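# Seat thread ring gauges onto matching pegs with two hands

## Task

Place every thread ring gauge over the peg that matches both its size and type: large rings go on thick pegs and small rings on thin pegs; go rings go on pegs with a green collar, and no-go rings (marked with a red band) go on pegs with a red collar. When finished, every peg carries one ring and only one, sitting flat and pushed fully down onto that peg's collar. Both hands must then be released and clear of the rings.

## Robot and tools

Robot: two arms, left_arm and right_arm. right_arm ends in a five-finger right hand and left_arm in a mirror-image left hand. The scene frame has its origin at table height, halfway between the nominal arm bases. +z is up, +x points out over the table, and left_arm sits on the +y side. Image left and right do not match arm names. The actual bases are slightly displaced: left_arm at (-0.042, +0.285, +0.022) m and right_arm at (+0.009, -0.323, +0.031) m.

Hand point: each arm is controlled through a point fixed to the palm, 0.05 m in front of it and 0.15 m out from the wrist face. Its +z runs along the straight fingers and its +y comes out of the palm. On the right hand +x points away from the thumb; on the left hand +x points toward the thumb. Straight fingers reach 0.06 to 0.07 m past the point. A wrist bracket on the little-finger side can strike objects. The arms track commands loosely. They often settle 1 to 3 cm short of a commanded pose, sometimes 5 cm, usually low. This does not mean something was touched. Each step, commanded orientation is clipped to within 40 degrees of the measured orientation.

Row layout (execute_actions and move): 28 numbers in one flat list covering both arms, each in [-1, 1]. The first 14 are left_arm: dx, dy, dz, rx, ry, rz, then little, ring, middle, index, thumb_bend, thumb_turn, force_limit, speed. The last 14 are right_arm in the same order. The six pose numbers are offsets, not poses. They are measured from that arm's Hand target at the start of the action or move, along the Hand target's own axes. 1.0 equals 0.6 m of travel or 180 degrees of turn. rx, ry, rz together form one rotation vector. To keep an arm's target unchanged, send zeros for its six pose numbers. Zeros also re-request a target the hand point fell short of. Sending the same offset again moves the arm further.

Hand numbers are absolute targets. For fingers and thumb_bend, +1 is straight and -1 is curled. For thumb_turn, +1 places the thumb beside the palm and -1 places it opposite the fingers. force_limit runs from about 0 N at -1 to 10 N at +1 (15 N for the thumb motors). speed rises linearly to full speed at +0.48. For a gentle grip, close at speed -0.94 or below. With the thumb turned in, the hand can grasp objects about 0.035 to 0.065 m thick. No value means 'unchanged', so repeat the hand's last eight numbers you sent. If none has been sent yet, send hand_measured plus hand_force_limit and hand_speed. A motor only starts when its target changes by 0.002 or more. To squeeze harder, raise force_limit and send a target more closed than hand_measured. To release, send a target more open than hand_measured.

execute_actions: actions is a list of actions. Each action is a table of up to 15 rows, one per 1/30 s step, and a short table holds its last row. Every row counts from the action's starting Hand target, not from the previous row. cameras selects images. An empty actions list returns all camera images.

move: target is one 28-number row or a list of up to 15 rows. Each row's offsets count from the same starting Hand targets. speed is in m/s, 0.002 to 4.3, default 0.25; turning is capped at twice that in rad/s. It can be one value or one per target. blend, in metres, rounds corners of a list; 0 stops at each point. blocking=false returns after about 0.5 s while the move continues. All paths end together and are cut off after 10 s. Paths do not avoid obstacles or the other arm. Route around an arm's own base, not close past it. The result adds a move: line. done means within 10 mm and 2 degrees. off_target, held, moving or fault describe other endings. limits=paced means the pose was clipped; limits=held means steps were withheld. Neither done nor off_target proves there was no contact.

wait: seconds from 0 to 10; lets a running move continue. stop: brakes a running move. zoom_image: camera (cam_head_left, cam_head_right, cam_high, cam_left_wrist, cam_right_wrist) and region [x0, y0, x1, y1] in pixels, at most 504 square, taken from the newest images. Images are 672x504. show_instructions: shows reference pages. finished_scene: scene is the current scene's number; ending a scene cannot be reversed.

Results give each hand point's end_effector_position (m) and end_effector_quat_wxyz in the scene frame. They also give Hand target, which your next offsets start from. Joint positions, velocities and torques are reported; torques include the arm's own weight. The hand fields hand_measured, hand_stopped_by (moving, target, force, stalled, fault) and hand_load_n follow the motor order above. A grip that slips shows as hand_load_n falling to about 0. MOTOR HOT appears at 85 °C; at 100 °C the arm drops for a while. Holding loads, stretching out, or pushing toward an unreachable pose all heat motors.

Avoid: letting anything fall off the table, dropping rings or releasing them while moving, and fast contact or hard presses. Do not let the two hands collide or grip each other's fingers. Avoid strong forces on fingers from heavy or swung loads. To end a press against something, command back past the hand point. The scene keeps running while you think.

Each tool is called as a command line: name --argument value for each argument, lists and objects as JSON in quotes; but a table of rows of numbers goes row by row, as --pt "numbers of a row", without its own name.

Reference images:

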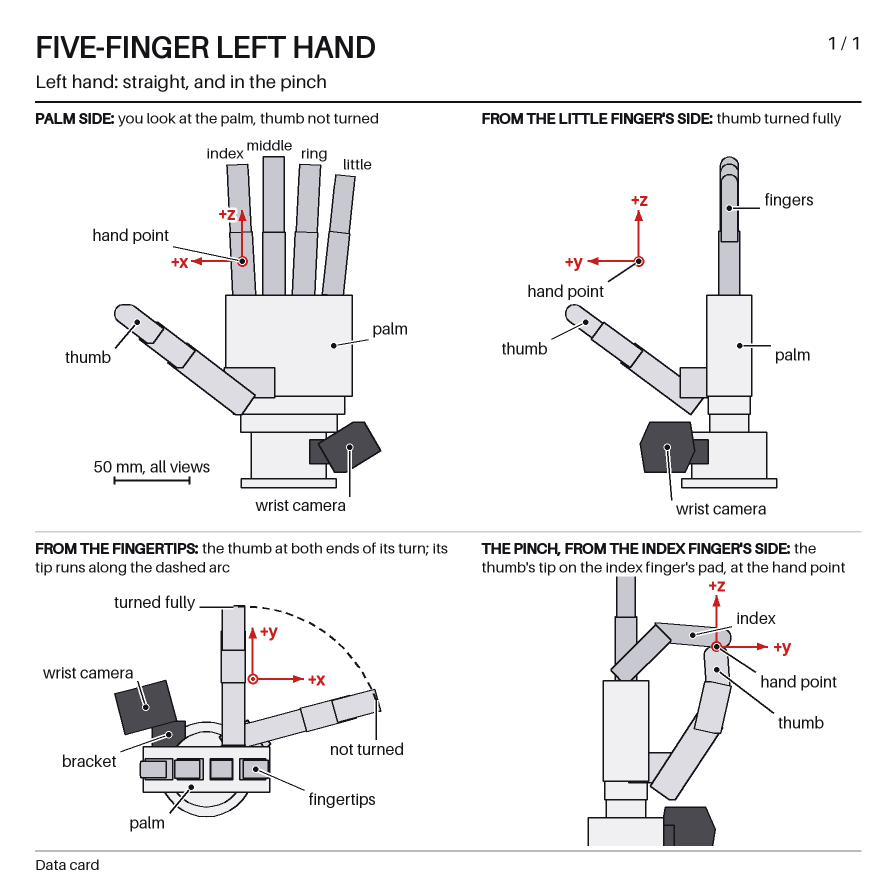

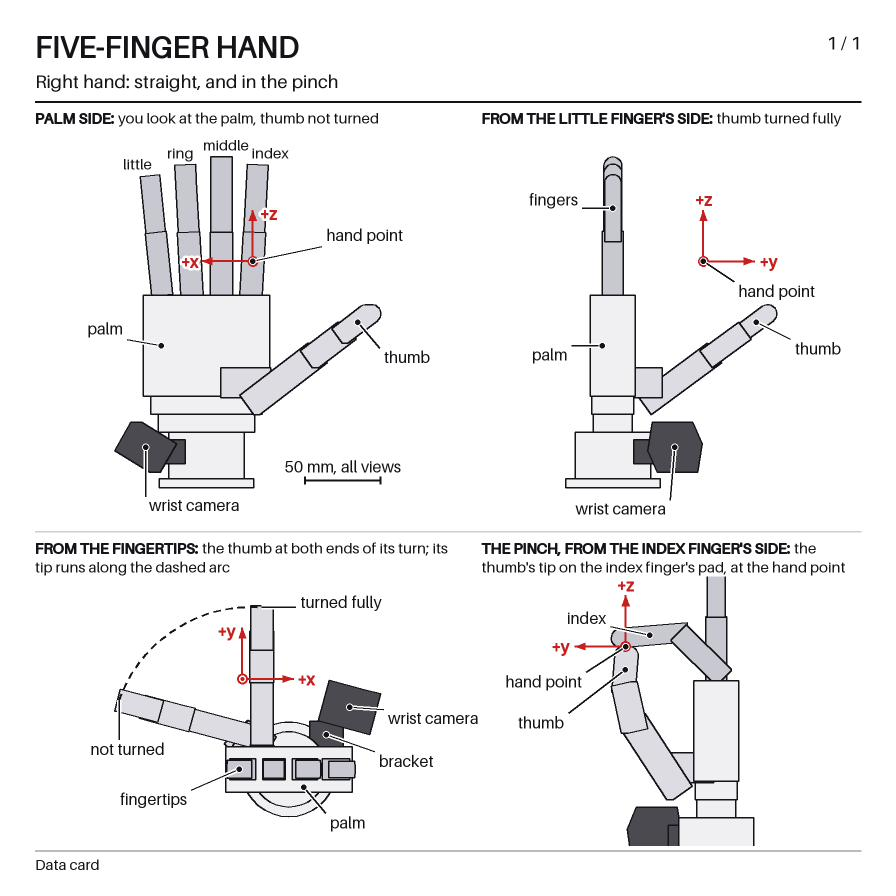

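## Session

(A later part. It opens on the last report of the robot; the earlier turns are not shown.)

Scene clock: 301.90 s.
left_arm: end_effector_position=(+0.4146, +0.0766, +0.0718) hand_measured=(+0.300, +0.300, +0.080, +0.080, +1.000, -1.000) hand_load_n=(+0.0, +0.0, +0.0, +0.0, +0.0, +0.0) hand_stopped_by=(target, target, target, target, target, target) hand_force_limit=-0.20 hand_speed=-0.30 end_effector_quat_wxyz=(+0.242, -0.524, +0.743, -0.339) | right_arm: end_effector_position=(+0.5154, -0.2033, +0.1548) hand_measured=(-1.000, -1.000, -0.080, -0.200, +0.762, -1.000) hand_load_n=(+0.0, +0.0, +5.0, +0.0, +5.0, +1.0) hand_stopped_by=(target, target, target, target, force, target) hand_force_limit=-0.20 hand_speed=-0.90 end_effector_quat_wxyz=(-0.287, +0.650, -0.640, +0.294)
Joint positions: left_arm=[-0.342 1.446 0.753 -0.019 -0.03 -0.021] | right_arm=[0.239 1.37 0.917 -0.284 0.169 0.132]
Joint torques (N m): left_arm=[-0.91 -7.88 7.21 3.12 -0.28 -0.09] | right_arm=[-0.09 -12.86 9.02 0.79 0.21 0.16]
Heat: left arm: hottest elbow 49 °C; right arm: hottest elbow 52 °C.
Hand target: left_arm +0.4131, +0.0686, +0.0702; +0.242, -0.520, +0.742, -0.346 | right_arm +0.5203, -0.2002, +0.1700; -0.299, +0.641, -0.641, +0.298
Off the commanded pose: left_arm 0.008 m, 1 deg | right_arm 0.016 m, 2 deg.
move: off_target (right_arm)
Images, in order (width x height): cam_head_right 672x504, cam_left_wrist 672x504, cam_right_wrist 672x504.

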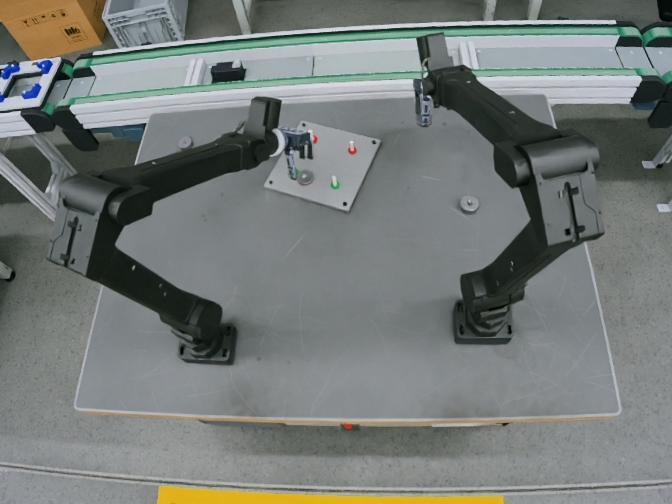

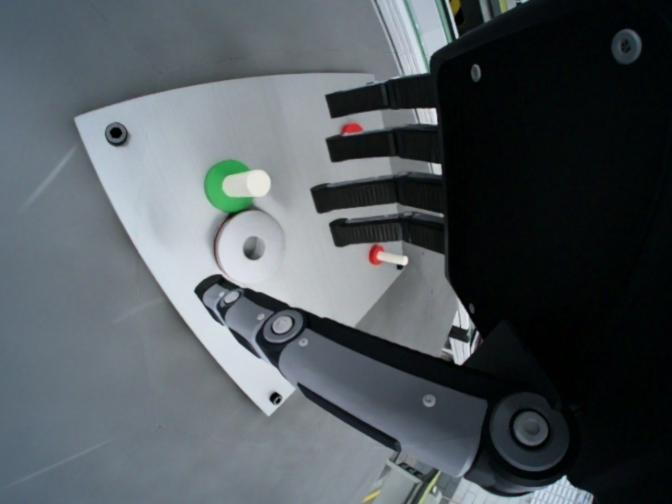

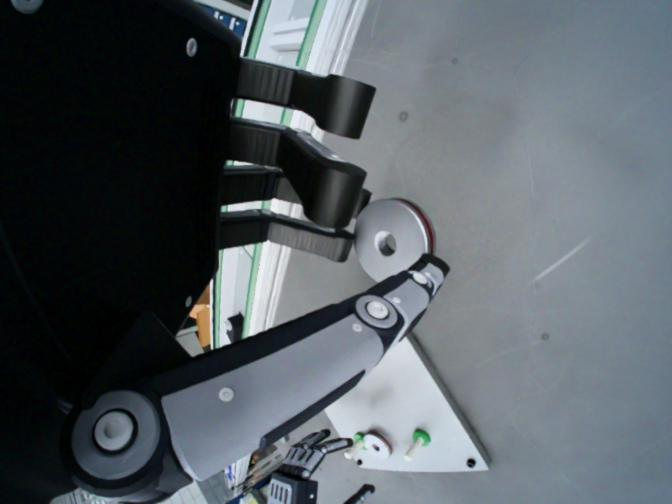

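move --target '[0.005,0.0244,0.0358,0,0,0,0.3,0.3,0.08,0.08,1,-1,-0.2,-0.3,0,0,0,0,0,0,-1,-1,-0.08,-0.2,0.7,-1,-0.2,-0.9]' --speed 0.05 --cameras '["cam_left_wrist"]'

zoom_image --camera "cam_left_wrist" --region '[172, 150, 372, 350]'

Scene clock: 321.87 s.
left_arm: end_effector_position=(+0.4203, +0.0717, +0.0461) hand_measured=(+0.300, +0.300, +0.080, +0.080, +1.000, -1.000) hand_load_n=(+0.0, +0.0, +0.0, +0.0, +0.0, +0.0) hand_stopped_by=(target, target, target, target, target, target) hand_force_limit=-0.20 hand_speed=-0.30 end_effector_quat_wxyz=(+0.242, -0.524, +0.743, -0.338) | right_arm: end_effector_position=(+0.5155, -0.2033, +0.1548) hand_measured=(-1.000, -1.000, -0.080, -0.200, +0.762, -1.000) hand_load_n=(+0.0, +0.5, +5.0, +0.0, +5.0, +1.0) hand_stopped_by=(target, target, target, target, force, target) hand_force_limit=-0.20 hand_speed=-0.90 end_effector_quat_wxyz=(-0.287, +0.649, -0.640, +0.294)
Joint positions: left_arm=[-0.349 1.52 0.746 0.061 -0.036 -0.024] | right_arm=[0.239 1.37 0.917 -0.284 0.169 0.133]
Joint torques (N m): left_arm=[-0.85 -8.41 6.74 3.15 -0.27 -0.07] | right_arm=[-0.03 -12.86 9.02 0.79 0.21 0.17]
Heat: left arm: hottest elbow 47 °C; right arm: hottest elbow 52 °C.
Hand target: left_arm +0.4187, +0.0634, +0.0452; +0.242, -0.520, +0.742, -0.346 | right_arm +0.5203, -0.2001, +0.1700; -0.299, +0.641, -0.641, +0.298
Off the commanded pose: left_arm 0.009 m, 1 deg | right_arm 0.016 m, 2 deg.
move: off_target (right_arm)
Images, in order (width x height): cam_left_wrist 672x504.

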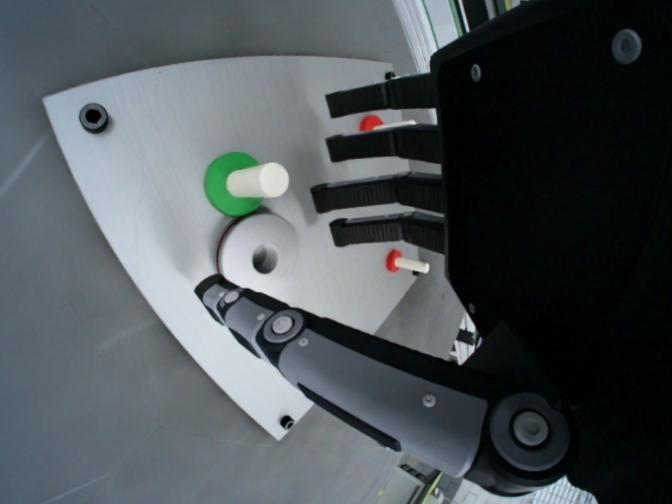

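Scaled by 2.520 from the camera's 672x504 image, which has a finer 960x720 frame.

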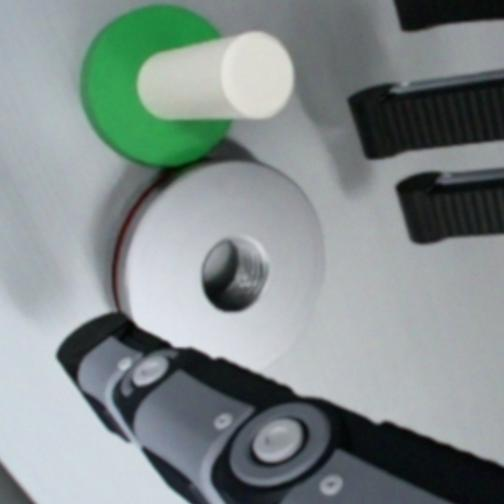

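move --target '[0.0125,0.0102,0.0086,0,0,0,0.3,0.3,0.08,0.08,1,-1,-0.2,-0.3,0,0,0,0,0,0,-1,-1,-0.08,-0.2,0.7,-1,-0.2,-0.9]' --speed 0.05 --cameras '["cam_left_wrist"]'

zoom_image --camera "cam_left_wrist" --region '[172, 150, 372, 350]'

Scene clock: 331.20 s.
left_arm: end_effector_position=(+0.4180, +0.0643, +0.0386) hand_measured=(+0.300, +0.300, +0.080, +0.080, +1.000, -1.000) hand_load_n=(+0.0, -0.5, +0.0, +0.0, +0.0, +0.0) hand_stopped_by=(target, target, target, target, target, target) hand_force_limit=-0.20 hand_speed=-0.30 end_effector_quat_wxyz=(+0.242, -0.524, +0.743, -0.339) | right_arm: end_effector_position=(+0.5155, -0.2033, +0.1548) hand_measured=(-1.000, -1.000, -0.080, -0.200, +0.762, -1.000) hand_load_n=(+0.0, +0.0, +5.0, +0.5, +5.0, +1.0) hand_stopped_by=(target, target, target, target, force, target) hand_force_limit=-0.20 hand_speed=-0.90 end_effector_quat_wxyz=(-0.287, +0.649, -0.640, +0.294)
Joint positions: left_arm=[-0.368 1.539 0.74 0.086 -0.05 -0.036] | right_arm=[0.239 1.37 0.917 -0.284 0.169 0.133]
Joint torques (N m): left_arm=[-0.91 -8.47 6.53 3.12 -0.29 -0.08] | right_arm=[-0.03 -12.86 9.02 0.79 0.21 0.17]
Heat: left arm: hottest elbow 46 °C; right arm: hottest elbow 52 °C.
Hand target: left_arm +0.4161, +0.0564, +0.0371; +0.242, -0.521, +0.742, -0.346 | right_arm +0.5203, -0.2001, +0.1700; -0.299, +0.641, -0.641, +0.298
Off the commanded pose: left_arm 0.008 m, 1 deg | right_arm 0.016 m, 2 deg.
move: off_target (right_arm)
Images, in order (width x height): cam_left_wrist 672x504.

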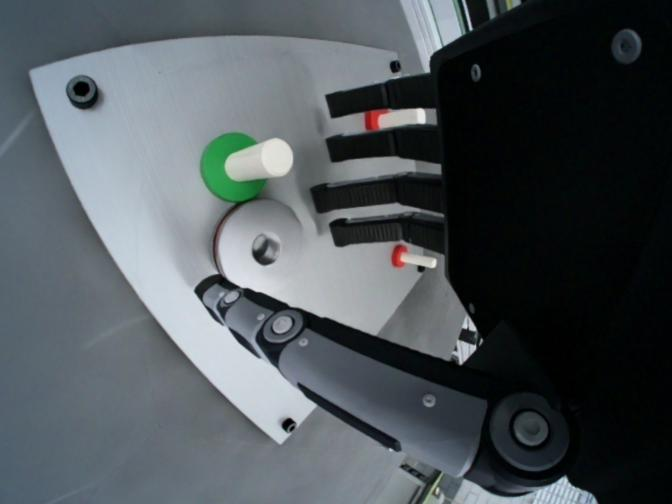

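Scaled by 2.520 from the camera's 672x504 image, which has a finer 960x720 frame.

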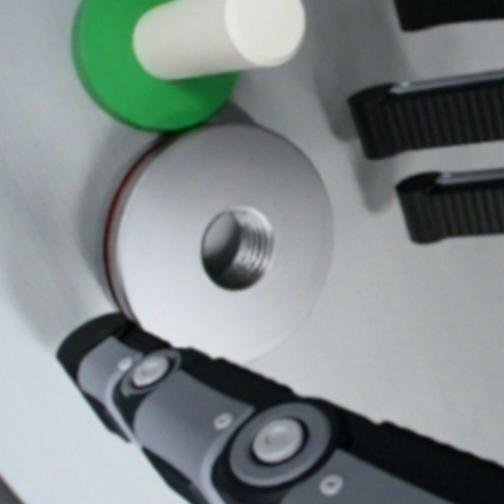

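move --target '[0,0.0107,0.0002,0,0,0,0.3,0.3,0,0,0.97,-1,-0.2,-0.3,0,0,0,0,0,0,-1,-1,-0.08,-0.2,0.7,-1,-0.2,-0.9]' --speed 0.05 --cameras '["cam_left_wrist"]'

zoom_image --camera "cam_left_wrist" --region '[172, 150, 372, 350]'

Scene clock: 338.57 s.
left_arm: end_effector_position=(+0.4150, +0.0657, +0.0342) hand_measured=(+0.300, +0.300, +0.000, +0.000, +0.970, -1.000) hand_load_n=(+0.0, +0.0, +0.0, +0.0, +0.0, +0.0) hand_stopped_by=(target, target, target, target, target, target) hand_force_limit=-0.20 hand_speed=-0.30 end_effector_quat_wxyz=(+0.243, -0.524, +0.742, -0.339) | right_arm: end_effector_position=(+0.5155, -0.2033, +0.1548) hand_measured=(-1.000, -1.000, -0.080, -0.200, +0.762, -1.000) hand_load_n=(+0.0, +0.0, +5.0, +0.0, +5.0, +0.5) hand_stopped_by=(target, target, target, target, force, target) hand_force_limit=-0.20 hand_speed=-0.90 end_effector_quat_wxyz=(-0.287, +0.649, -0.640, +0.294)
Joint positions: left_arm=[-0.368 1.541 0.725 0.104 -0.051 -0.037] | right_arm=[0.239 1.37 0.917 -0.284 0.169 0.133]
Joint torques (N m): left_arm=[-0.97 -8.29 6.37 3.06 -0.29 -0.1] | right_arm=[-0.09 -12.86 9.03 0.79 0.21 0.16]
Heat: left arm: hottest elbow 45 °C; right arm: hottest elbow 53 °C.
Hand target: left_arm +0.4126, +0.0577, +0.0323; +0.242, -0.521, +0.742, -0.346 | right_arm +0.5203, -0.2001, +0.1700; -0.299, +0.641, -0.641, +0.298
Off the commanded pose: left_arm 0.009 m, 1 deg | right_arm 0.016 m, 2 deg.
move: off_target (right_arm)
Images, in order (width x height): cam_left_wrist 672x504.

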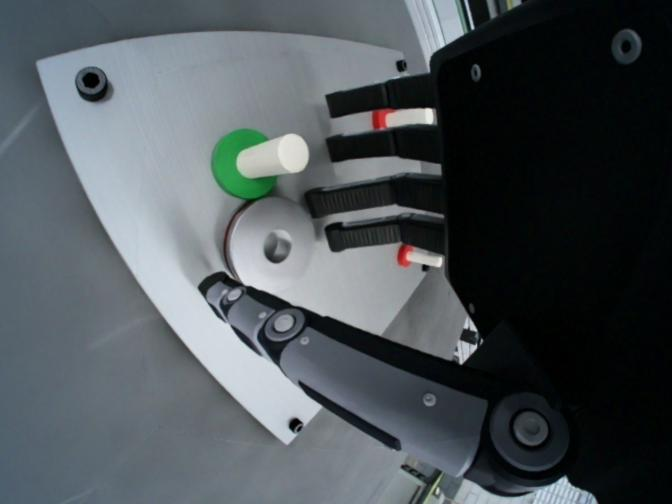

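Scaled by 2.520 from the camera's 672x504 image, which has a finer 960x720 frame.

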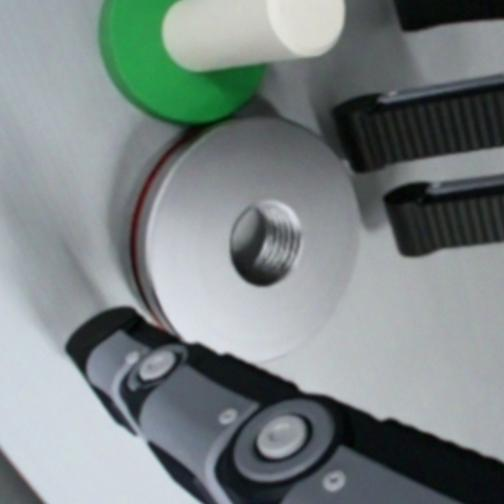

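execute_actions --actions '[[[0,0,0,0,0,0,0.3,0.3,-0.22,-0.22,0.7,-1,-0.2,-0.9,0,0,0,0,0,0,-1,-1,-0.08,-0.2,0.7,-1,-0.2,-0.9]],[[0,0,0,0,0,0,0.3,0.3,-0.22,-0.22,0.7,-1,-0.2,-0.9,0,0,0,0,0,0,-1,-1,-0.08,-0.2,0.7,-1,-0.2,-0.9]],[[0,0,0,0,0,0,0.3,0.3,-0.22,-0.22,0.7,-1,-0.2,-0.9,0,0,0,0,0,0,-1,-1,-0.08,-0.2,0.7,-1,-0.2,-0.9]]]' --cameras '["cam_left_wrist"]'

zoom_image --camera "cam_left_wrist" --region '[172, 150, 372, 350]'

Scene clock: 346.17 s.
left_arm: end_effector_position=(+0.4153, +0.0656, +0.0341) hand_measured=(+0.300, +0.300, -0.118, -0.220, +0.908, -1.000) hand_load_n=(+0.0, +0.0, +7.0, +0.0, +6.0, +0.5) hand_stopped_by=(target, target, force, target, force, target) hand_force_limit=-0.20 hand_speed=-0.90 end_effector_quat_wxyz=(+0.243, -0.524, +0.742, -0.340) | right_arm: end_effector_position=(+0.5155, -0.2033, +0.1548) hand_measured=(-1.000, -1.000, -0.080, -0.200, +0.762, -1.000) hand_load_n=(+0.0, +0.0, +5.0, +0.5, +5.0, +1.0) hand_stopped_by=(target, target, target, target, force, target) hand_force_limit=-0.20 hand_speed=-0.90 end_effector_quat_wxyz=(-0.287, +0.649, -0.640, +0.294)
Joint positions: left_arm=[-0.368 1.542 0.725 0.106 -0.051 -0.037] | right_arm=[0.239 1.37 0.917 -0.284 0.169 0.133]
Joint torques (N m): left_arm=[-0.97 -8.47 6.38 3.12 -0.26 -0.1] | right_arm=[-0.03 -12.86 9.02 0.79 0.21 0.17]
Heat: left arm: hottest elbow 45 °C; right arm: hottest elbow 53 °C.
Hand target: left_arm +0.4125, +0.0577, +0.0322; +0.242, -0.521, +0.742, -0.346 | right_arm +0.5203, -0.2001, +0.1700; -0.299, +0.641, -0.641, +0.298
Off the commanded pose: left_arm 0.009 m, 1 deg | right_arm 0.016 m, 2 deg.
Images, in order (width x height): cam_left_wrist 672x504.

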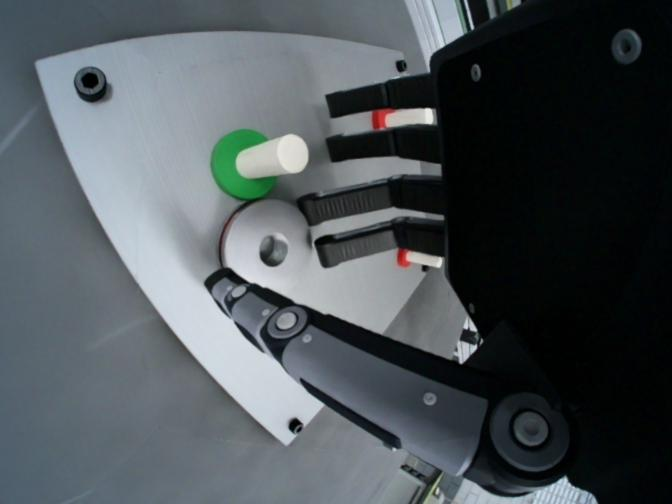

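Scaled by 2.520 from the camera's 672x504 image, which has a finer 960x720 frame.

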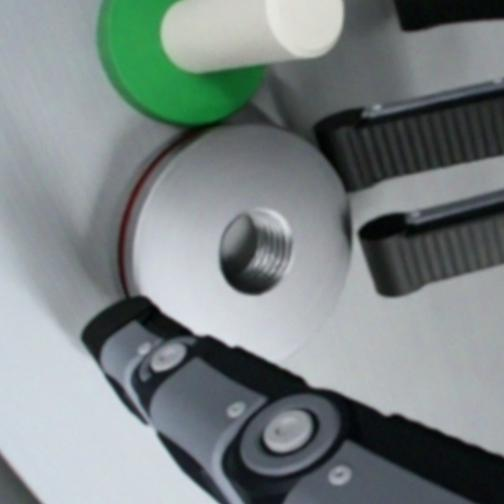

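execute_actions --actions '[[[0,0,0,0,0,0,0.3,0.3,-0.04,-0.14,0.72,-1,-0.2,-0.9,0,0,0,0,0,0,-1,-1,-0.08,-0.2,0.7,-1,-0.2,-0.9]],[[0,0,0,0,0,0,0.3,0.3,-0.04,-0.14,0.72,-1,-0.2,-0.9,0,0,0,0,0,0,-1,-1,-0.08,-0.2,0.7,-1,-0.2,-0.9]],[[0,0,0,0,0,0,0.3,0.3,-0.04,-0.3,0.72,-1,-0.2,-0.9,0,0,0,0,0,0,-1,-1,-0.08,-0.2,0.7,-1,-0.2,-0.9]],[[0,0,0,0,0,0,0.3,0.3,-0.04,-0.3,0.72,-1,-0.2,-0.9,0,0,0,0,0,0,-1,-1,-0.08,-0.2,0.7,-1,-0.2,-0.9]]]' --cameras '["cam_left_wrist"]'

zoom_image --camera "cam_left_wrist" --region '[172, 150, 372, 350]'

Scene clock: 355.40 s.
left_arm: end_effector_position=(+0.4149, +0.0656, +0.0336) hand_measured=(+0.300, +0.300, -0.040, -0.146, +0.822, -1.000) hand_load_n=(+0.0, +0.0, +1.0, +4.5, +6.5, -0.5) hand_stopped_by=(target, target, target, force, force, target) hand_force_limit=-0.20 hand_speed=-0.90 end_effector_quat_wxyz=(+0.243, -0.524, +0.742, -0.339) | right_arm: end_effector_position=(+0.5155, -0.2033, +0.1548) hand_measured=(-1.000, -1.000, -0.080, -0.200, +0.762, -1.000) hand_load_n=(+0.0, +0.0, +5.0, +0.5, +5.0, +1.0) hand_stopped_by=(target, target, target, target, force, target) hand_force_limit=-0.20 hand_speed=-0.90 end_effector_quat_wxyz=(-0.287, +0.649, -0.640, +0.294)
Joint positions: left_arm=[-0.368 1.542 0.725 0.106 -0.051 -0.037] | right_arm=[0.239 1.37 0.917 -0.284 0.169 0.133]
Joint torques (N m): left_arm=[-1.14 -8.41 6.41 3.04 -0.28 -0.09] | right_arm=[-0.09 -12.81 9.02 0.79 0.21 0.17]
Heat: left arm: hottest elbow 45 °C; right arm: hottest elbow 53 °C.
Hand target: left_arm +0.4124, +0.0578, +0.0320; +0.242, -0.521, +0.742, -0.346 | right_arm +0.5203, -0.2001, +0.1700; -0.299, +0.641, -0.641, +0.298
Off the commanded pose: left_arm 0.008 m, 1 deg | right_arm 0.016 m, 2 deg.
Images, in order (width x height): cam_left_wrist 672x504.

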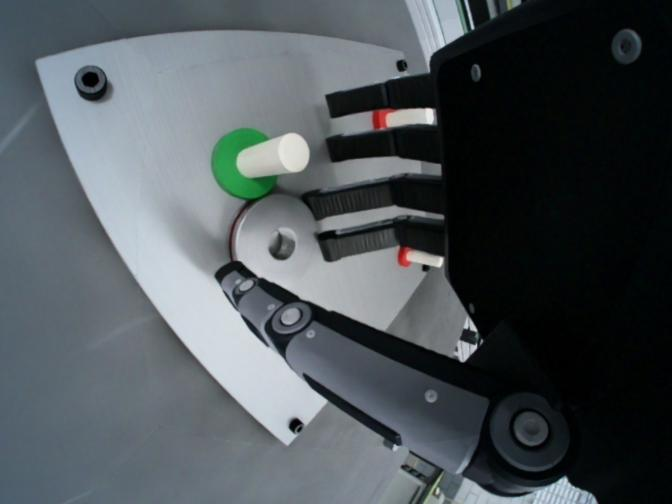

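Scaled by 2.520 from the camera's 672x504 image, which has a finer 960x720 frame.

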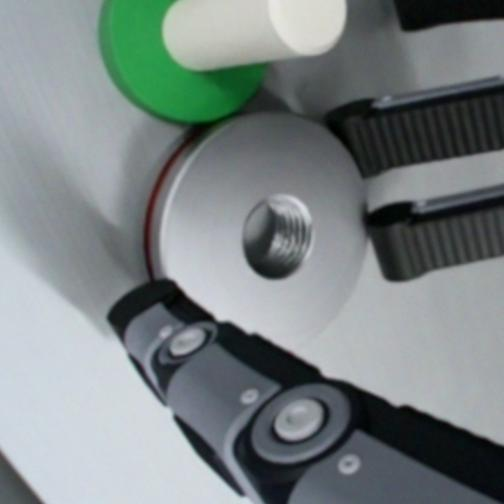

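execute_actions --actions '[[[0,0,0,0,0,0,0.3,0.3,-0.2,-0.3,0.72,-1,-0.2,-0.9,0,0,0,0,0,0,-1,-1,-0.08,-0.2,0.7,-1,-0.2,-0.9]],[[0,0,0,0,0,0,0.3,0.3,-0.2,-0.3,0.72,-1,-0.2,-0.9,0,0,0,0,0,0,-1,-1,-0.08,-0.2,0.7,-1,-0.2,-0.9]]]'

Scene clock: 360.70 s.
left_arm: end_effector_position=(+0.4149, +0.0657, +0.0334) hand_measured=(+0.300, +0.300, -0.056, -0.146, +0.822, -1.000) hand_load_n=(+0.0, +0.0, +7.5, +2.5, +9.0, +0.0) hand_stopped_by=(target, target, force, force, force, target) hand_force_limit=-0.20 hand_speed=-0.90 end_effector_quat_wxyz=(+0.243, -0.524, +0.742, -0.339) | right_arm: end_effector_position=(+0.5155, -0.2033, +0.1548) hand_measured=(-1.000, -1.000, -0.080, -0.200, +0.762, -1.000) hand_load_n=(+0.0, +0.0, +5.0, +0.5, +5.0, +1.0) hand_stopped_by=(target, target, target, target, force, target) hand_force_limit=-0.20 hand_speed=-0.90 end_effector_quat_wxyz=(-0.287, +0.649, -0.640, +0.294)
Joint positions: left_arm=[-0.368 1.543 0.725 0.106 -0.051 -0.037] | right_arm=[0.239 1.37 0.917 -0.284 0.169 0.133]
Joint torques (N m): left_arm=[-1.14 -8.53 6.41 3.03 -0.26 -0.08] | right_arm=[-0.09 -12.81 9.02 0.79 0.21 0.17]
Motor temperatures (°C): left_arm=[32 36 44 33 33 32] | right_arm=[33 35 53 34 32 35]
Heat: left arm: hottest elbow 44 °C; right arm: hottest elbow 53 °C.
Hand target: left_arm +0.4124, +0.0579, +0.0321; +0.242, -0.521, +0.742, -0.346 | right_arm +0.5203, -0.2001, +0.1700; -0.299, +0.641, -0.641, +0.298
Off the commanded pose: left_arm 0.008 m, 1 deg | right_arm 0.016 m, 2 deg.

move --pt "0 -0.0383 -0.0322 0 0 0 0.3 0.3 -0.2 -0.3 0.72 -1 -0.2 -0.9 0 0 0 0 0 0 -1 -1 -0.08 -0.2 0.7 -1 -0.2 -0.9" --pt "0 -0.1564 -0.1248 0 0 0 0.3 0.3 -0.2 -0.3 0.72 -1 -0.2 -0.9 0 0 0 0 0 0 -1 -1 -0.08 -0.2 0.7 -1 -0.2 -0.9" --speed '[0.04,0.08]' --blend '[0.01,0]' --cameras '["cam_left_wrist","cam_head_right"]'

Scene clock: 368.63 s.
left_arm: end_effector_position=(+0.3911, +0.0758, +0.1109) hand_measured=(+0.300, +0.300, -0.056, -0.146, +0.822, -1.000) hand_load_n=(-0.5, +0.0, +7.5, +2.5, +9.0, +0.5) hand_stopped_by=(target, target, force, force, force, target) hand_force_limit=-0.20 hand_speed=-0.90 end_effector_quat_wxyz=(+0.227, -0.531, +0.754, -0.313) | right_arm: end_effector_position=(+0.5155, -0.2033, +0.1548) hand_measured=(-1.000, -1.000, -0.080, -0.200, +0.762, -1.000) hand_load_n=(+0.0, +0.0, +5.0, +0.5, +5.0, +1.0) hand_stopped_by=(target, target, target, target, force, target) hand_force_limit=-0.20 hand_speed=-0.90 end_effector_quat_wxyz=(-0.287, +0.649, -0.640, +0.294)
Joint positions: left_arm=[-0.368 1.339 0.805 -0.245 -0.051 -0.037] | right_arm=[0.239 1.37 0.917 -0.284 0.169 0.133]
Joint torques (N m): left_arm=[-0.97 -8.64 14.67 1.51 -0.2 -0.1] | right_arm=[-0.09 -12.86 9.02 0.79 0.21 0.17]
Heat: left arm: hottest elbow 45 °C; right arm: hottest elbow 53 °C.
Hand target: left_arm +0.4154, +0.0568, +0.1522; +0.242, -0.521, +0.742, -0.346 | right_arm +0.5203, -0.2001, +0.1700; -0.299, +0.641, -0.641, +0.298
Off the commanded pose: left_arm 0.051 m, 5 deg | right_arm 0.016 m, 2 deg.
move: off_target (left_arm, right_arm)
Images, in order (width x height): cam_head_right 672x504, cam_left_wrist 672x504.

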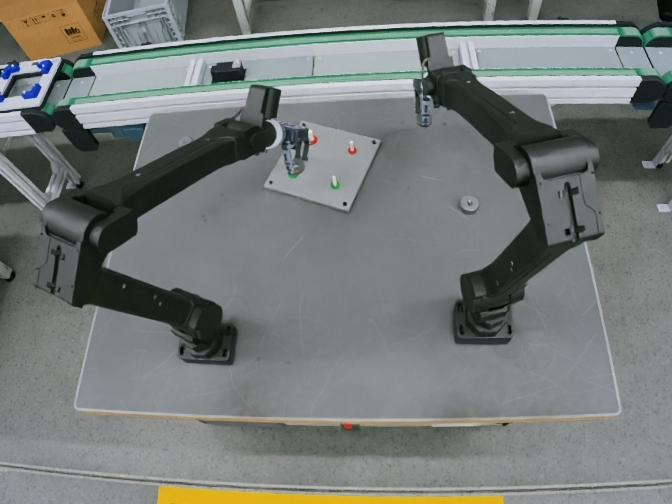

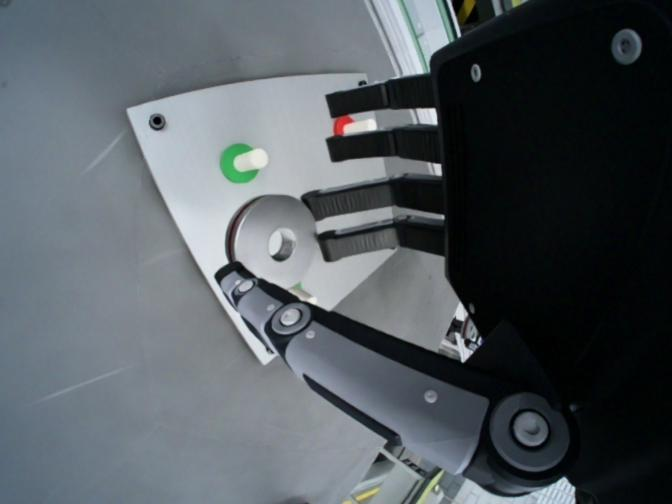

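move --target '[-0.0547,-0.0898,0.164,0,0,0,0.3,0.3,-0.2,-0.3,0.72,-1,-0.2,-0.9,0,0,0,0,0,0,-1,-1,-0.08,-0.2,0.7,-1,-0.2,-0.9]' --speed 0.1 --cameras '["cam_left_wrist","cam_head_right","cam_high"]'

zoom_image --camera "cam_head_right" --region '[240, 90, 400, 230]'

Scene clock: 380.77 s.
left_arm: end_effector_position=(+0.4887, +0.0565, +0.0915) hand_measured=(+0.300, +0.300, -0.056, -0.146, +0.822, -1.000) hand_load_n=(+0.0, +0.0, +7.5, +2.5, +9.0, +0.5) hand_stopped_by=(target, target, force, force, force, target) hand_force_limit=-0.20 hand_speed=-0.90 end_effector_quat_wxyz=(+0.213, -0.530, +0.760, -0.309) | right_arm: end_effector_position=(+0.5155, -0.2033, +0.1548) hand_measured=(-1.000, -1.000, -0.080, -0.200, +0.762, -1.000) hand_load_n=(+0.0, +0.0, +5.0, +0.0, +5.0, +1.0) hand_stopped_by=(target, target, target, target, force, target) hand_force_limit=-0.20 hand_speed=-0.90 end_effector_quat_wxyz=(-0.287, +0.649, -0.640, +0.294)
Joint positions: left_arm=[-0.318 1.621 1.065 -0.245 0.005 0] | right_arm=[0.239 1.37 0.917 -0.284 0.169 0.133]
Joint torques (N m): left_arm=[1.67 -11.63 14.56 3.14 -0.04 0.04] | right_arm=[-0.09 -12.86 9.03 0.79 0.21 0.16]
Heat: left arm: hottest elbow 47 °C; right arm: hottest elbow 53 °C.
Hand target: left_arm +0.5299, +0.0501, +0.1300; +0.242, -0.521, +0.742, -0.346 | right_arm +0.5203, -0.2001, +0.1700; -0.299, +0.641, -0.641, +0.298
Off the commanded pose: left_arm 0.057 m, 6 deg | right_arm 0.016 m, 2 deg.
move: off_target (left_arm, right_arm)
Images, in order (width x height): cam_head_right 672x504, cam_high 672x504, cam_left_wrist 672x504.

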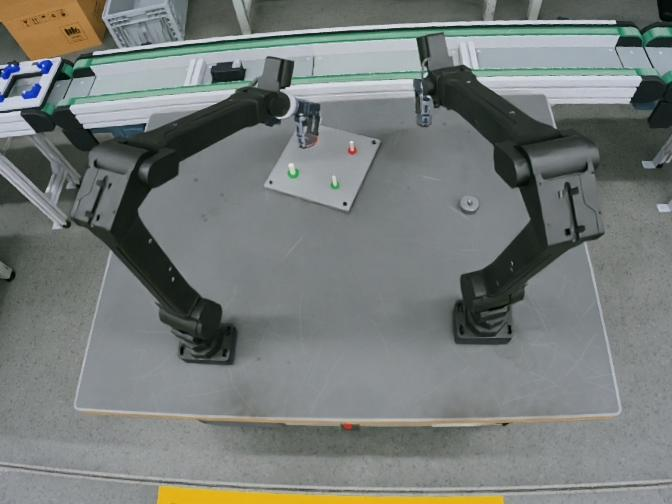

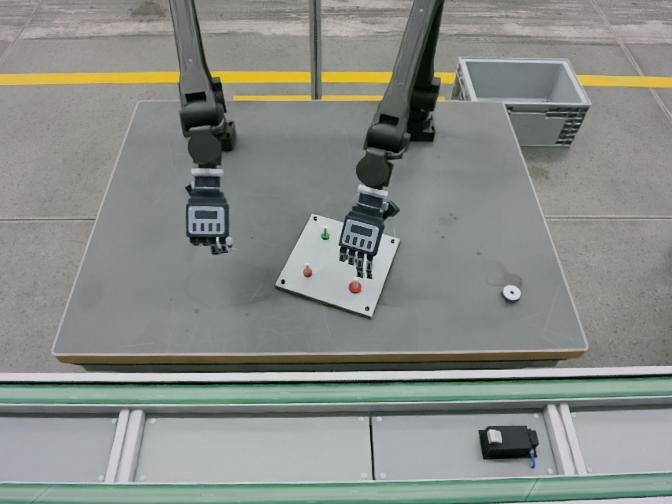

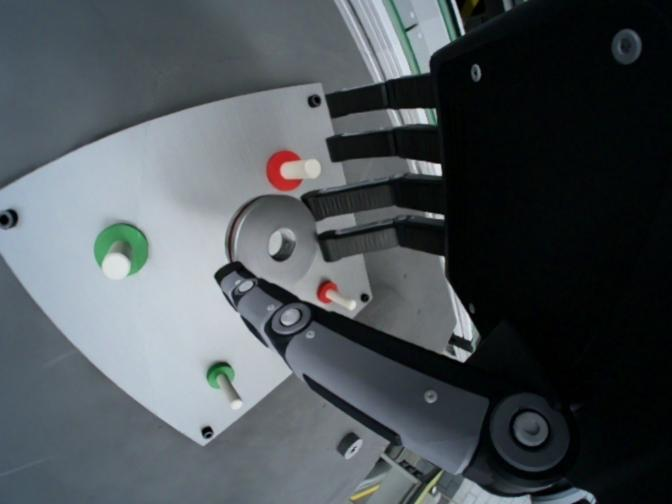

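Scaled by 3.150 from the camera's 672x504 image, which has a finer 960x720 frame.

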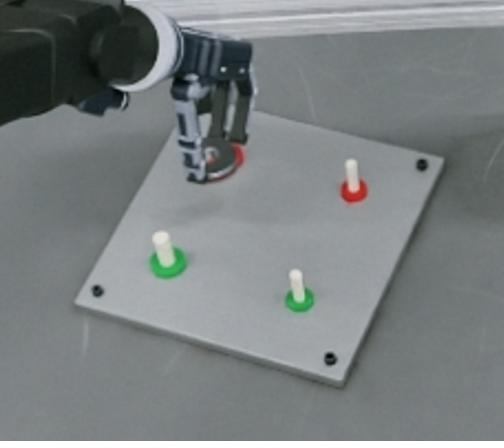

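move --target '[0,-0.0383,-0.0322,0,0,0,0.3,0.3,-0.2,-0.3,0.72,-1,-0.2,-0.9,0,0,0,0,0,0,-1,-1,-0.08,-0.2,0.7,-1,-0.2,-0.9]' --speed 0.1 --cameras '["cam_left_wrist"]'

Scene clock: 388.37 s.
left_arm: end_effector_position=(+0.4990, +0.0527, +0.1147) hand_measured=(+0.300, +0.300, -0.056, -0.146, +0.822, -1.000) hand_load_n=(+0.0, +0.0, +7.0, +2.5, +9.0, +0.5) hand_stopped_by=(target, target, force, force, force, target) hand_force_limit=-0.20 hand_speed=-0.90 end_effector_quat_wxyz=(+0.218, -0.528, +0.757, -0.316) | right_arm: end_effector_position=(+0.5155, -0.2033, +0.1548) hand_measured=(-1.000, -1.000, -0.080, -0.200, +0.762, -1.000) hand_load_n=(+0.0, +0.0, +5.0, +0.0, +5.0, +1.0) hand_stopped_by=(target, target, target, target, force, target) hand_force_limit=-0.20 hand_speed=-0.90 end_effector_quat_wxyz=(-0.287, +0.649, -0.640, +0.294)
Joint positions: left_arm=[-0.318 1.608 1.112 -0.285 0.005 0] | right_arm=[0.239 1.37 0.917 -0.284 0.169 0.133]
Joint torques (N m): left_arm=[1.85 -13.27 14.84 1.46 -0.03 0.03] | right_arm=[-0.09 -12.86 9.02 0.79 0.21 0.17]
Heat: left arm: hottest elbow 48 °C; right arm: hottest elbow 53 °C.
Hand target: left_arm +0.5299, +0.0501, +0.1601; +0.242, -0.521, +0.742, -0.346 | right_arm +0.5203, -0.2001, +0.1700; -0.299, +0.641, -0.641, +0.298
Off the commanded pose: left_arm 0.055 m, 5 deg | right_arm 0.016 m, 2 deg.
move: off_target (left_arm, right_arm)
Images, in order (width x height): cam_left_wrist 672x504.

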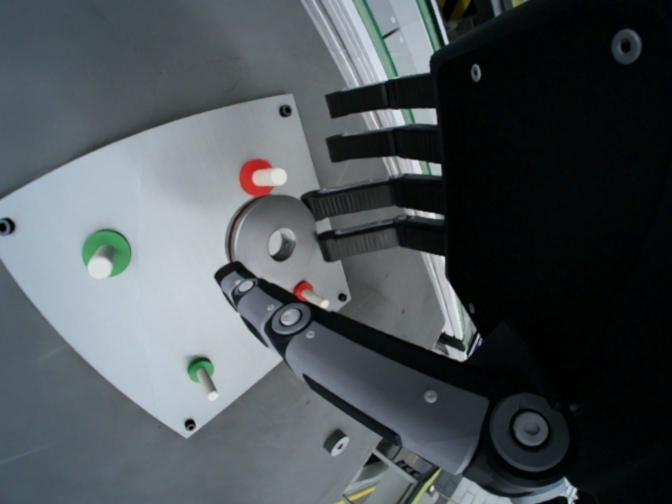

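move --target '[-0.0125,0.0795,0.0608,0,0,0,0.3,0.3,-0.2,-0.3,0.72,-1,-0.2,-0.9,0,0,0,0,0,0,-1,-1,-0.08,-0.2,0.7,-1,-0.2,-0.9]' --speed 0.1 --cameras '["cam_left_wrist","cam_head_right"]'

zoom_image --camera "cam_head_right" --region '[270, 90, 370, 190]'

Scene clock: 402.23 s.
left_arm: end_effector_position=(+0.5195, +0.0520, +0.0909) hand_measured=(+0.300, +0.300, -0.056, -0.146, +0.822, -1.000) hand_load_n=(+0.0, +0.0, +7.5, +2.5, +9.0, +0.5) hand_stopped_by=(target, target, force, force, force, target) hand_force_limit=-0.20 hand_speed=-0.90 end_effector_quat_wxyz=(+0.230, -0.522, +0.750, -0.334) | right_arm: end_effector_position=(+0.5155, -0.2033, +0.1548) hand_measured=(-1.000, -1.000, -0.080, -0.200, +0.762, -1.000) hand_load_n=(+0.0, +0.0, +5.0, +0.5, +5.0, +0.5) hand_stopped_by=(target, target, target, target, force, target) hand_force_limit=-0.20 hand_speed=-0.90 end_effector_quat_wxyz=(-0.287, +0.649, -0.640, +0.294)
Joint positions: left_arm=[-0.305 1.673 1.1 -0.165 0.016 0.009] | right_arm=[0.239 1.37 0.917 -0.284 0.169 0.133]
Joint torques (N m): left_arm=[1.67 -12.75 8.42 3.38 -0.03 0.03] | right_arm=[-0.03 -12.86 9.02 0.79 0.21 0.17]
Motor temperatures (°C): left_arm=[32 36 51 33 33 32] | right_arm=[33 35 53 34 32 35]
Heat: left arm: hottest elbow 51 °C; right arm: hottest elbow 53 °C.
Hand target: left_arm +0.5299, +0.0582, +0.1001; +0.242, -0.521, +0.742, -0.346 | right_arm +0.5203, -0.2001, +0.1700; -0.299, +0.641, -0.641, +0.298
Off the commanded pose: left_arm 0.015 m, 2 deg | right_arm 0.016 m, 2 deg.
move: off_target (left_arm, right_arm)
Images, in order (width x height): cam_head_right 672x504, cam_left_wrist 672x504.

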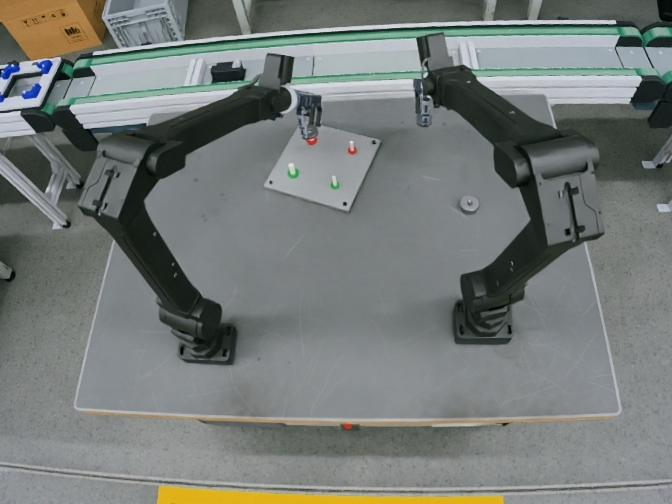

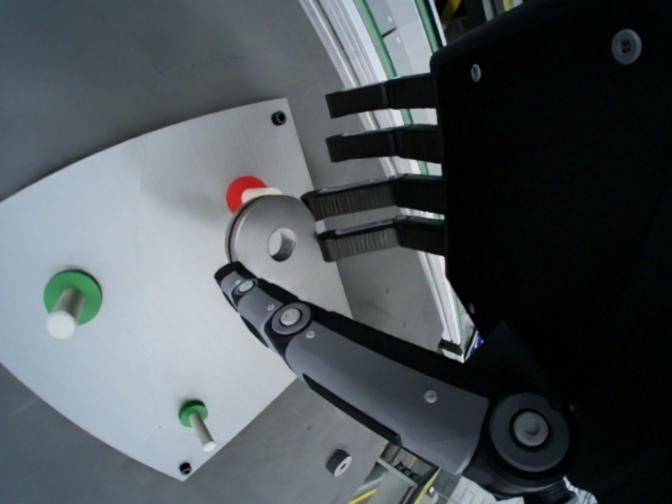

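Scaled by 5.040 from the camera's 672x504 image, which has a finer 960x720 frame.

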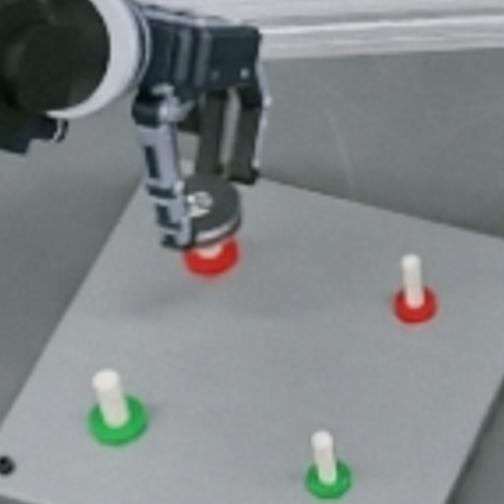

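move --target '[-0.0233,0.0092,0.0150,0,0,0,0.3,0.3,-0.2,-0.3,0.72,-1,-0.2,-0.9,0,0,0,0,0,0,-1,-1,-0.08,-0.2,0.7,-1,-0.2,-0.9]' --speed 0.06 --cameras '["cam_left_wrist","cam_head_right"]'

zoom_image --camera "cam_head_right" --region '[270, 90, 370, 190]'

zoom_image --camera "cam_left_wrist" --region '[200, 150, 340, 290]'

Scene clock: 416.20 s.
left_arm: end_effector_position=(+0.5277, +0.0644, +0.0824) hand_measured=(+0.300, +0.300, -0.056, -0.146, +0.822, -1.000) hand_load_n=(+0.0, +0.0, +7.5, +2.5, +9.5, +0.5) hand_stopped_by=(target, target, force, force, force, target) hand_force_limit=-0.20 hand_speed=-0.90 end_effector_quat_wxyz=(+0.230, -0.523, +0.749, -0.335) | right_arm: end_effector_position=(+0.5155, -0.2033, +0.1548) hand_measured=(-1.000, -1.000, -0.080, -0.200, +0.762, -1.000) hand_load_n=(+0.0, +0.0, +5.0, +0.0, +5.0, +1.0) hand_stopped_by=(target, target, target, target, force, target) hand_force_limit=-0.20 hand_speed=-0.90 end_effector_quat_wxyz=(-0.287, +0.649, -0.640, +0.294)
Joint positions: left_arm=[-0.276 1.693 1.1 -0.142 0.037 0.026] | right_arm=[0.239 1.37 0.917 -0.284 0.169 0.133]
Joint torques (N m): left_arm=[1.79 -12.63 8.42 3.38 0.02 -0.02] | right_arm=[-0.03 -12.86 9.03 0.79 0.21 0.16]
Heat: left arm: hottest elbow 49 °C; right arm: hottest elbow 53 °C.
Hand target: left_arm +0.5377, +0.0700, +0.0901; +0.242, -0.521, +0.742, -0.346 | right_arm +0.5203, -0.2001, +0.1700; -0.299, +0.641, -0.641, +0.298
Off the commanded pose: left_arm 0.014 m, 2 deg | right_arm 0.016 m, 2 deg.
move: off_target (left_arm, right_arm)
Images, in order (width x height): cam_head_right 672x504, cam_left_wrist 672x504.

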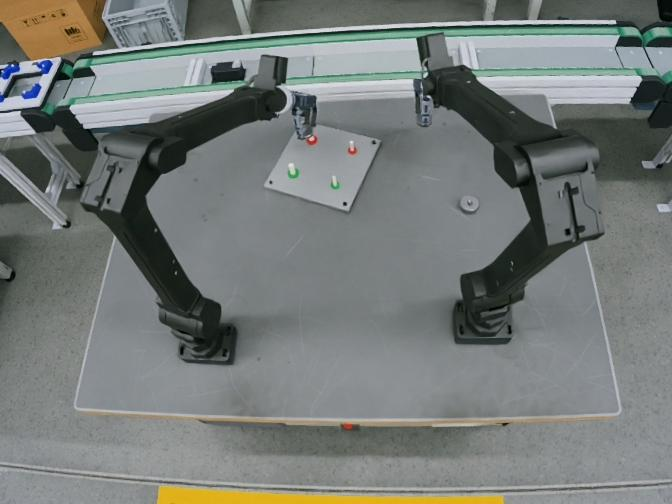

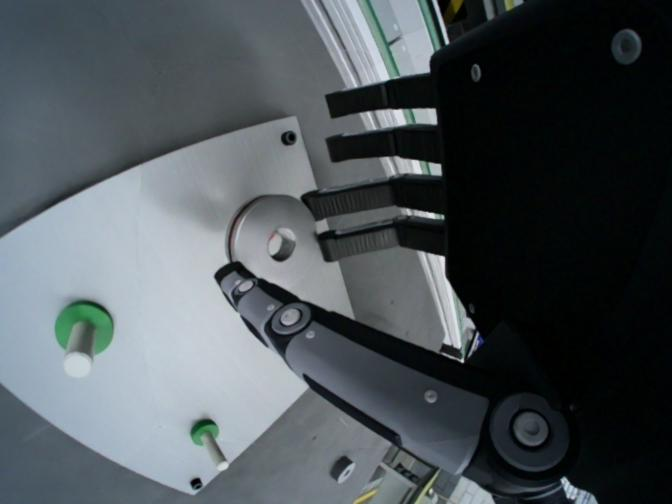

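Scaled by 5.040 from the camera's 672x504 image, which has a finer 960x720 frame.

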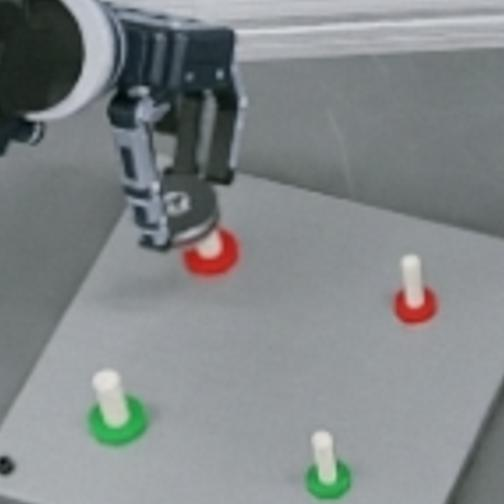

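Scaled by 3.600 from the camera's 672x504 image, which has a finer 960x720 frame.

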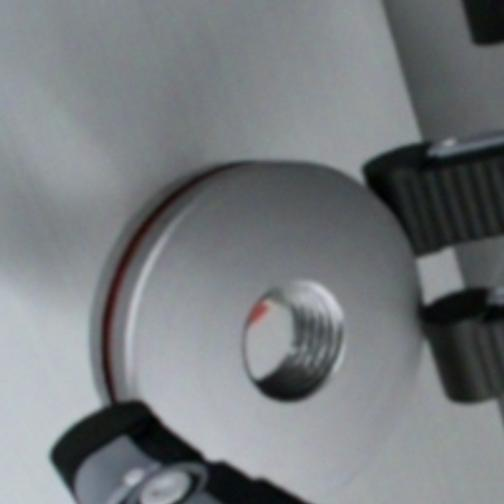

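move --target '[-0.0100,-0.0118,0.0140,0,0,0,0.3,0.3,-0.2,-0.3,0.72,-1,-0.2,-0.9,0,0,0,0,0,0,-1,-1,-0.08,-0.2,0.7,-1,-0.2,-0.9]' --speed 0.06 --cameras '["cam_left_wrist","cam_head_right"]'

zoom_image --camera "cam_head_right" --region '[270, 90, 370, 190]'

zoom_image --camera "cam_left_wrist" --region '[200, 150, 340, 290]'

Scene clock: 432.90 s.
left_arm: end_effector_position=(+0.5273, +0.0681, +0.0718) hand_measured=(+0.300, +0.300, -0.056, -0.146, +0.822, -1.000) hand_load_n=(+0.0, +0.0, +6.5, +2.5, +9.5, +0.5) hand_stopped_by=(target, target, force, force, force, target) hand_force_limit=-0.20 hand_speed=-0.90 end_effector_quat_wxyz=(+0.224, -0.525, +0.753, -0.329) | right_arm: end_effector_position=(+0.5155, -0.2033, +0.1548) hand_measured=(-1.000, -1.000, -0.080, -0.200, +0.762, -1.000) hand_load_n=(+0.0, +0.0, +5.0, +0.0, +5.0, +0.5) hand_stopped_by=(target, target, target, target, force, target) hand_force_limit=-0.20 hand_speed=-0.90 end_effector_quat_wxyz=(-0.287, +0.649, -0.640, +0.294)
Joint positions: left_arm=[-0.268 1.711 1.1 -0.142 0.047 0.032] | right_arm=[0.239 1.37 0.917 -0.284 0.169 0.133]
Joint torques (N m): left_arm=[2.02 -12.34 11.03 2.92 -0.07 0.06] | right_arm=[-0.03 -12.86 9.02 0.79 0.21 0.17]
Heat: left arm: hottest elbow 48 °C; right arm: hottest elbow 53 °C.
Hand target: left_arm +0.5501, +0.0719, +0.0900; +0.242, -0.521, +0.742, -0.346 | right_arm +0.5203, -0.2001, +0.1700; -0.299, +0.641, -0.641, +0.298
Off the commanded pose: left_arm 0.029 m, 3 deg | right_arm 0.016 m, 2 deg.
move: off_target (left_arm, right_arm)
Images, in order (width x height): cam_head_right 672x504, cam_left_wrist 672x504.

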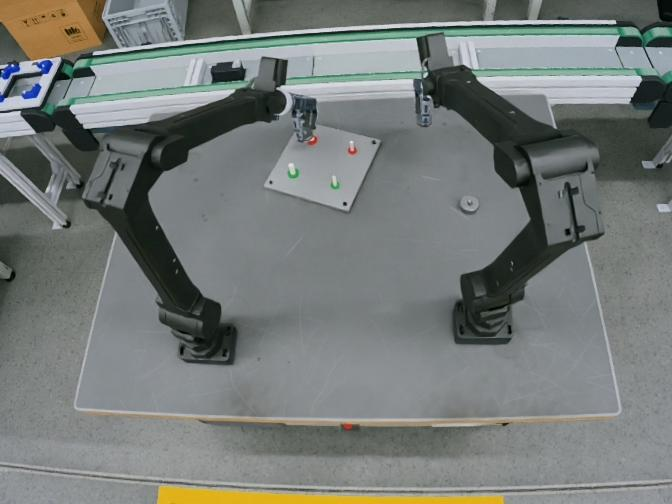

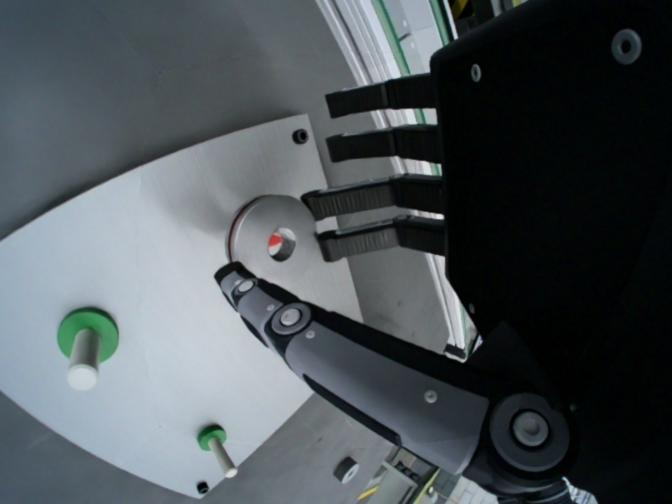

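Scaled by 5.040 from the camera's 672x504 image, which has a finer 960x720 frame.

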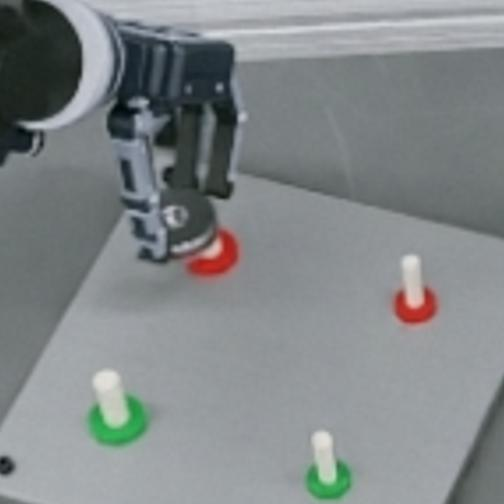

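Scaled by 3.600 from the camera's 672x504 image, which has a finer 960x720 frame.

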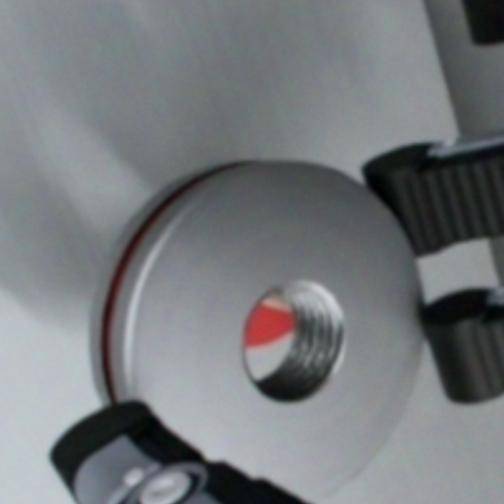

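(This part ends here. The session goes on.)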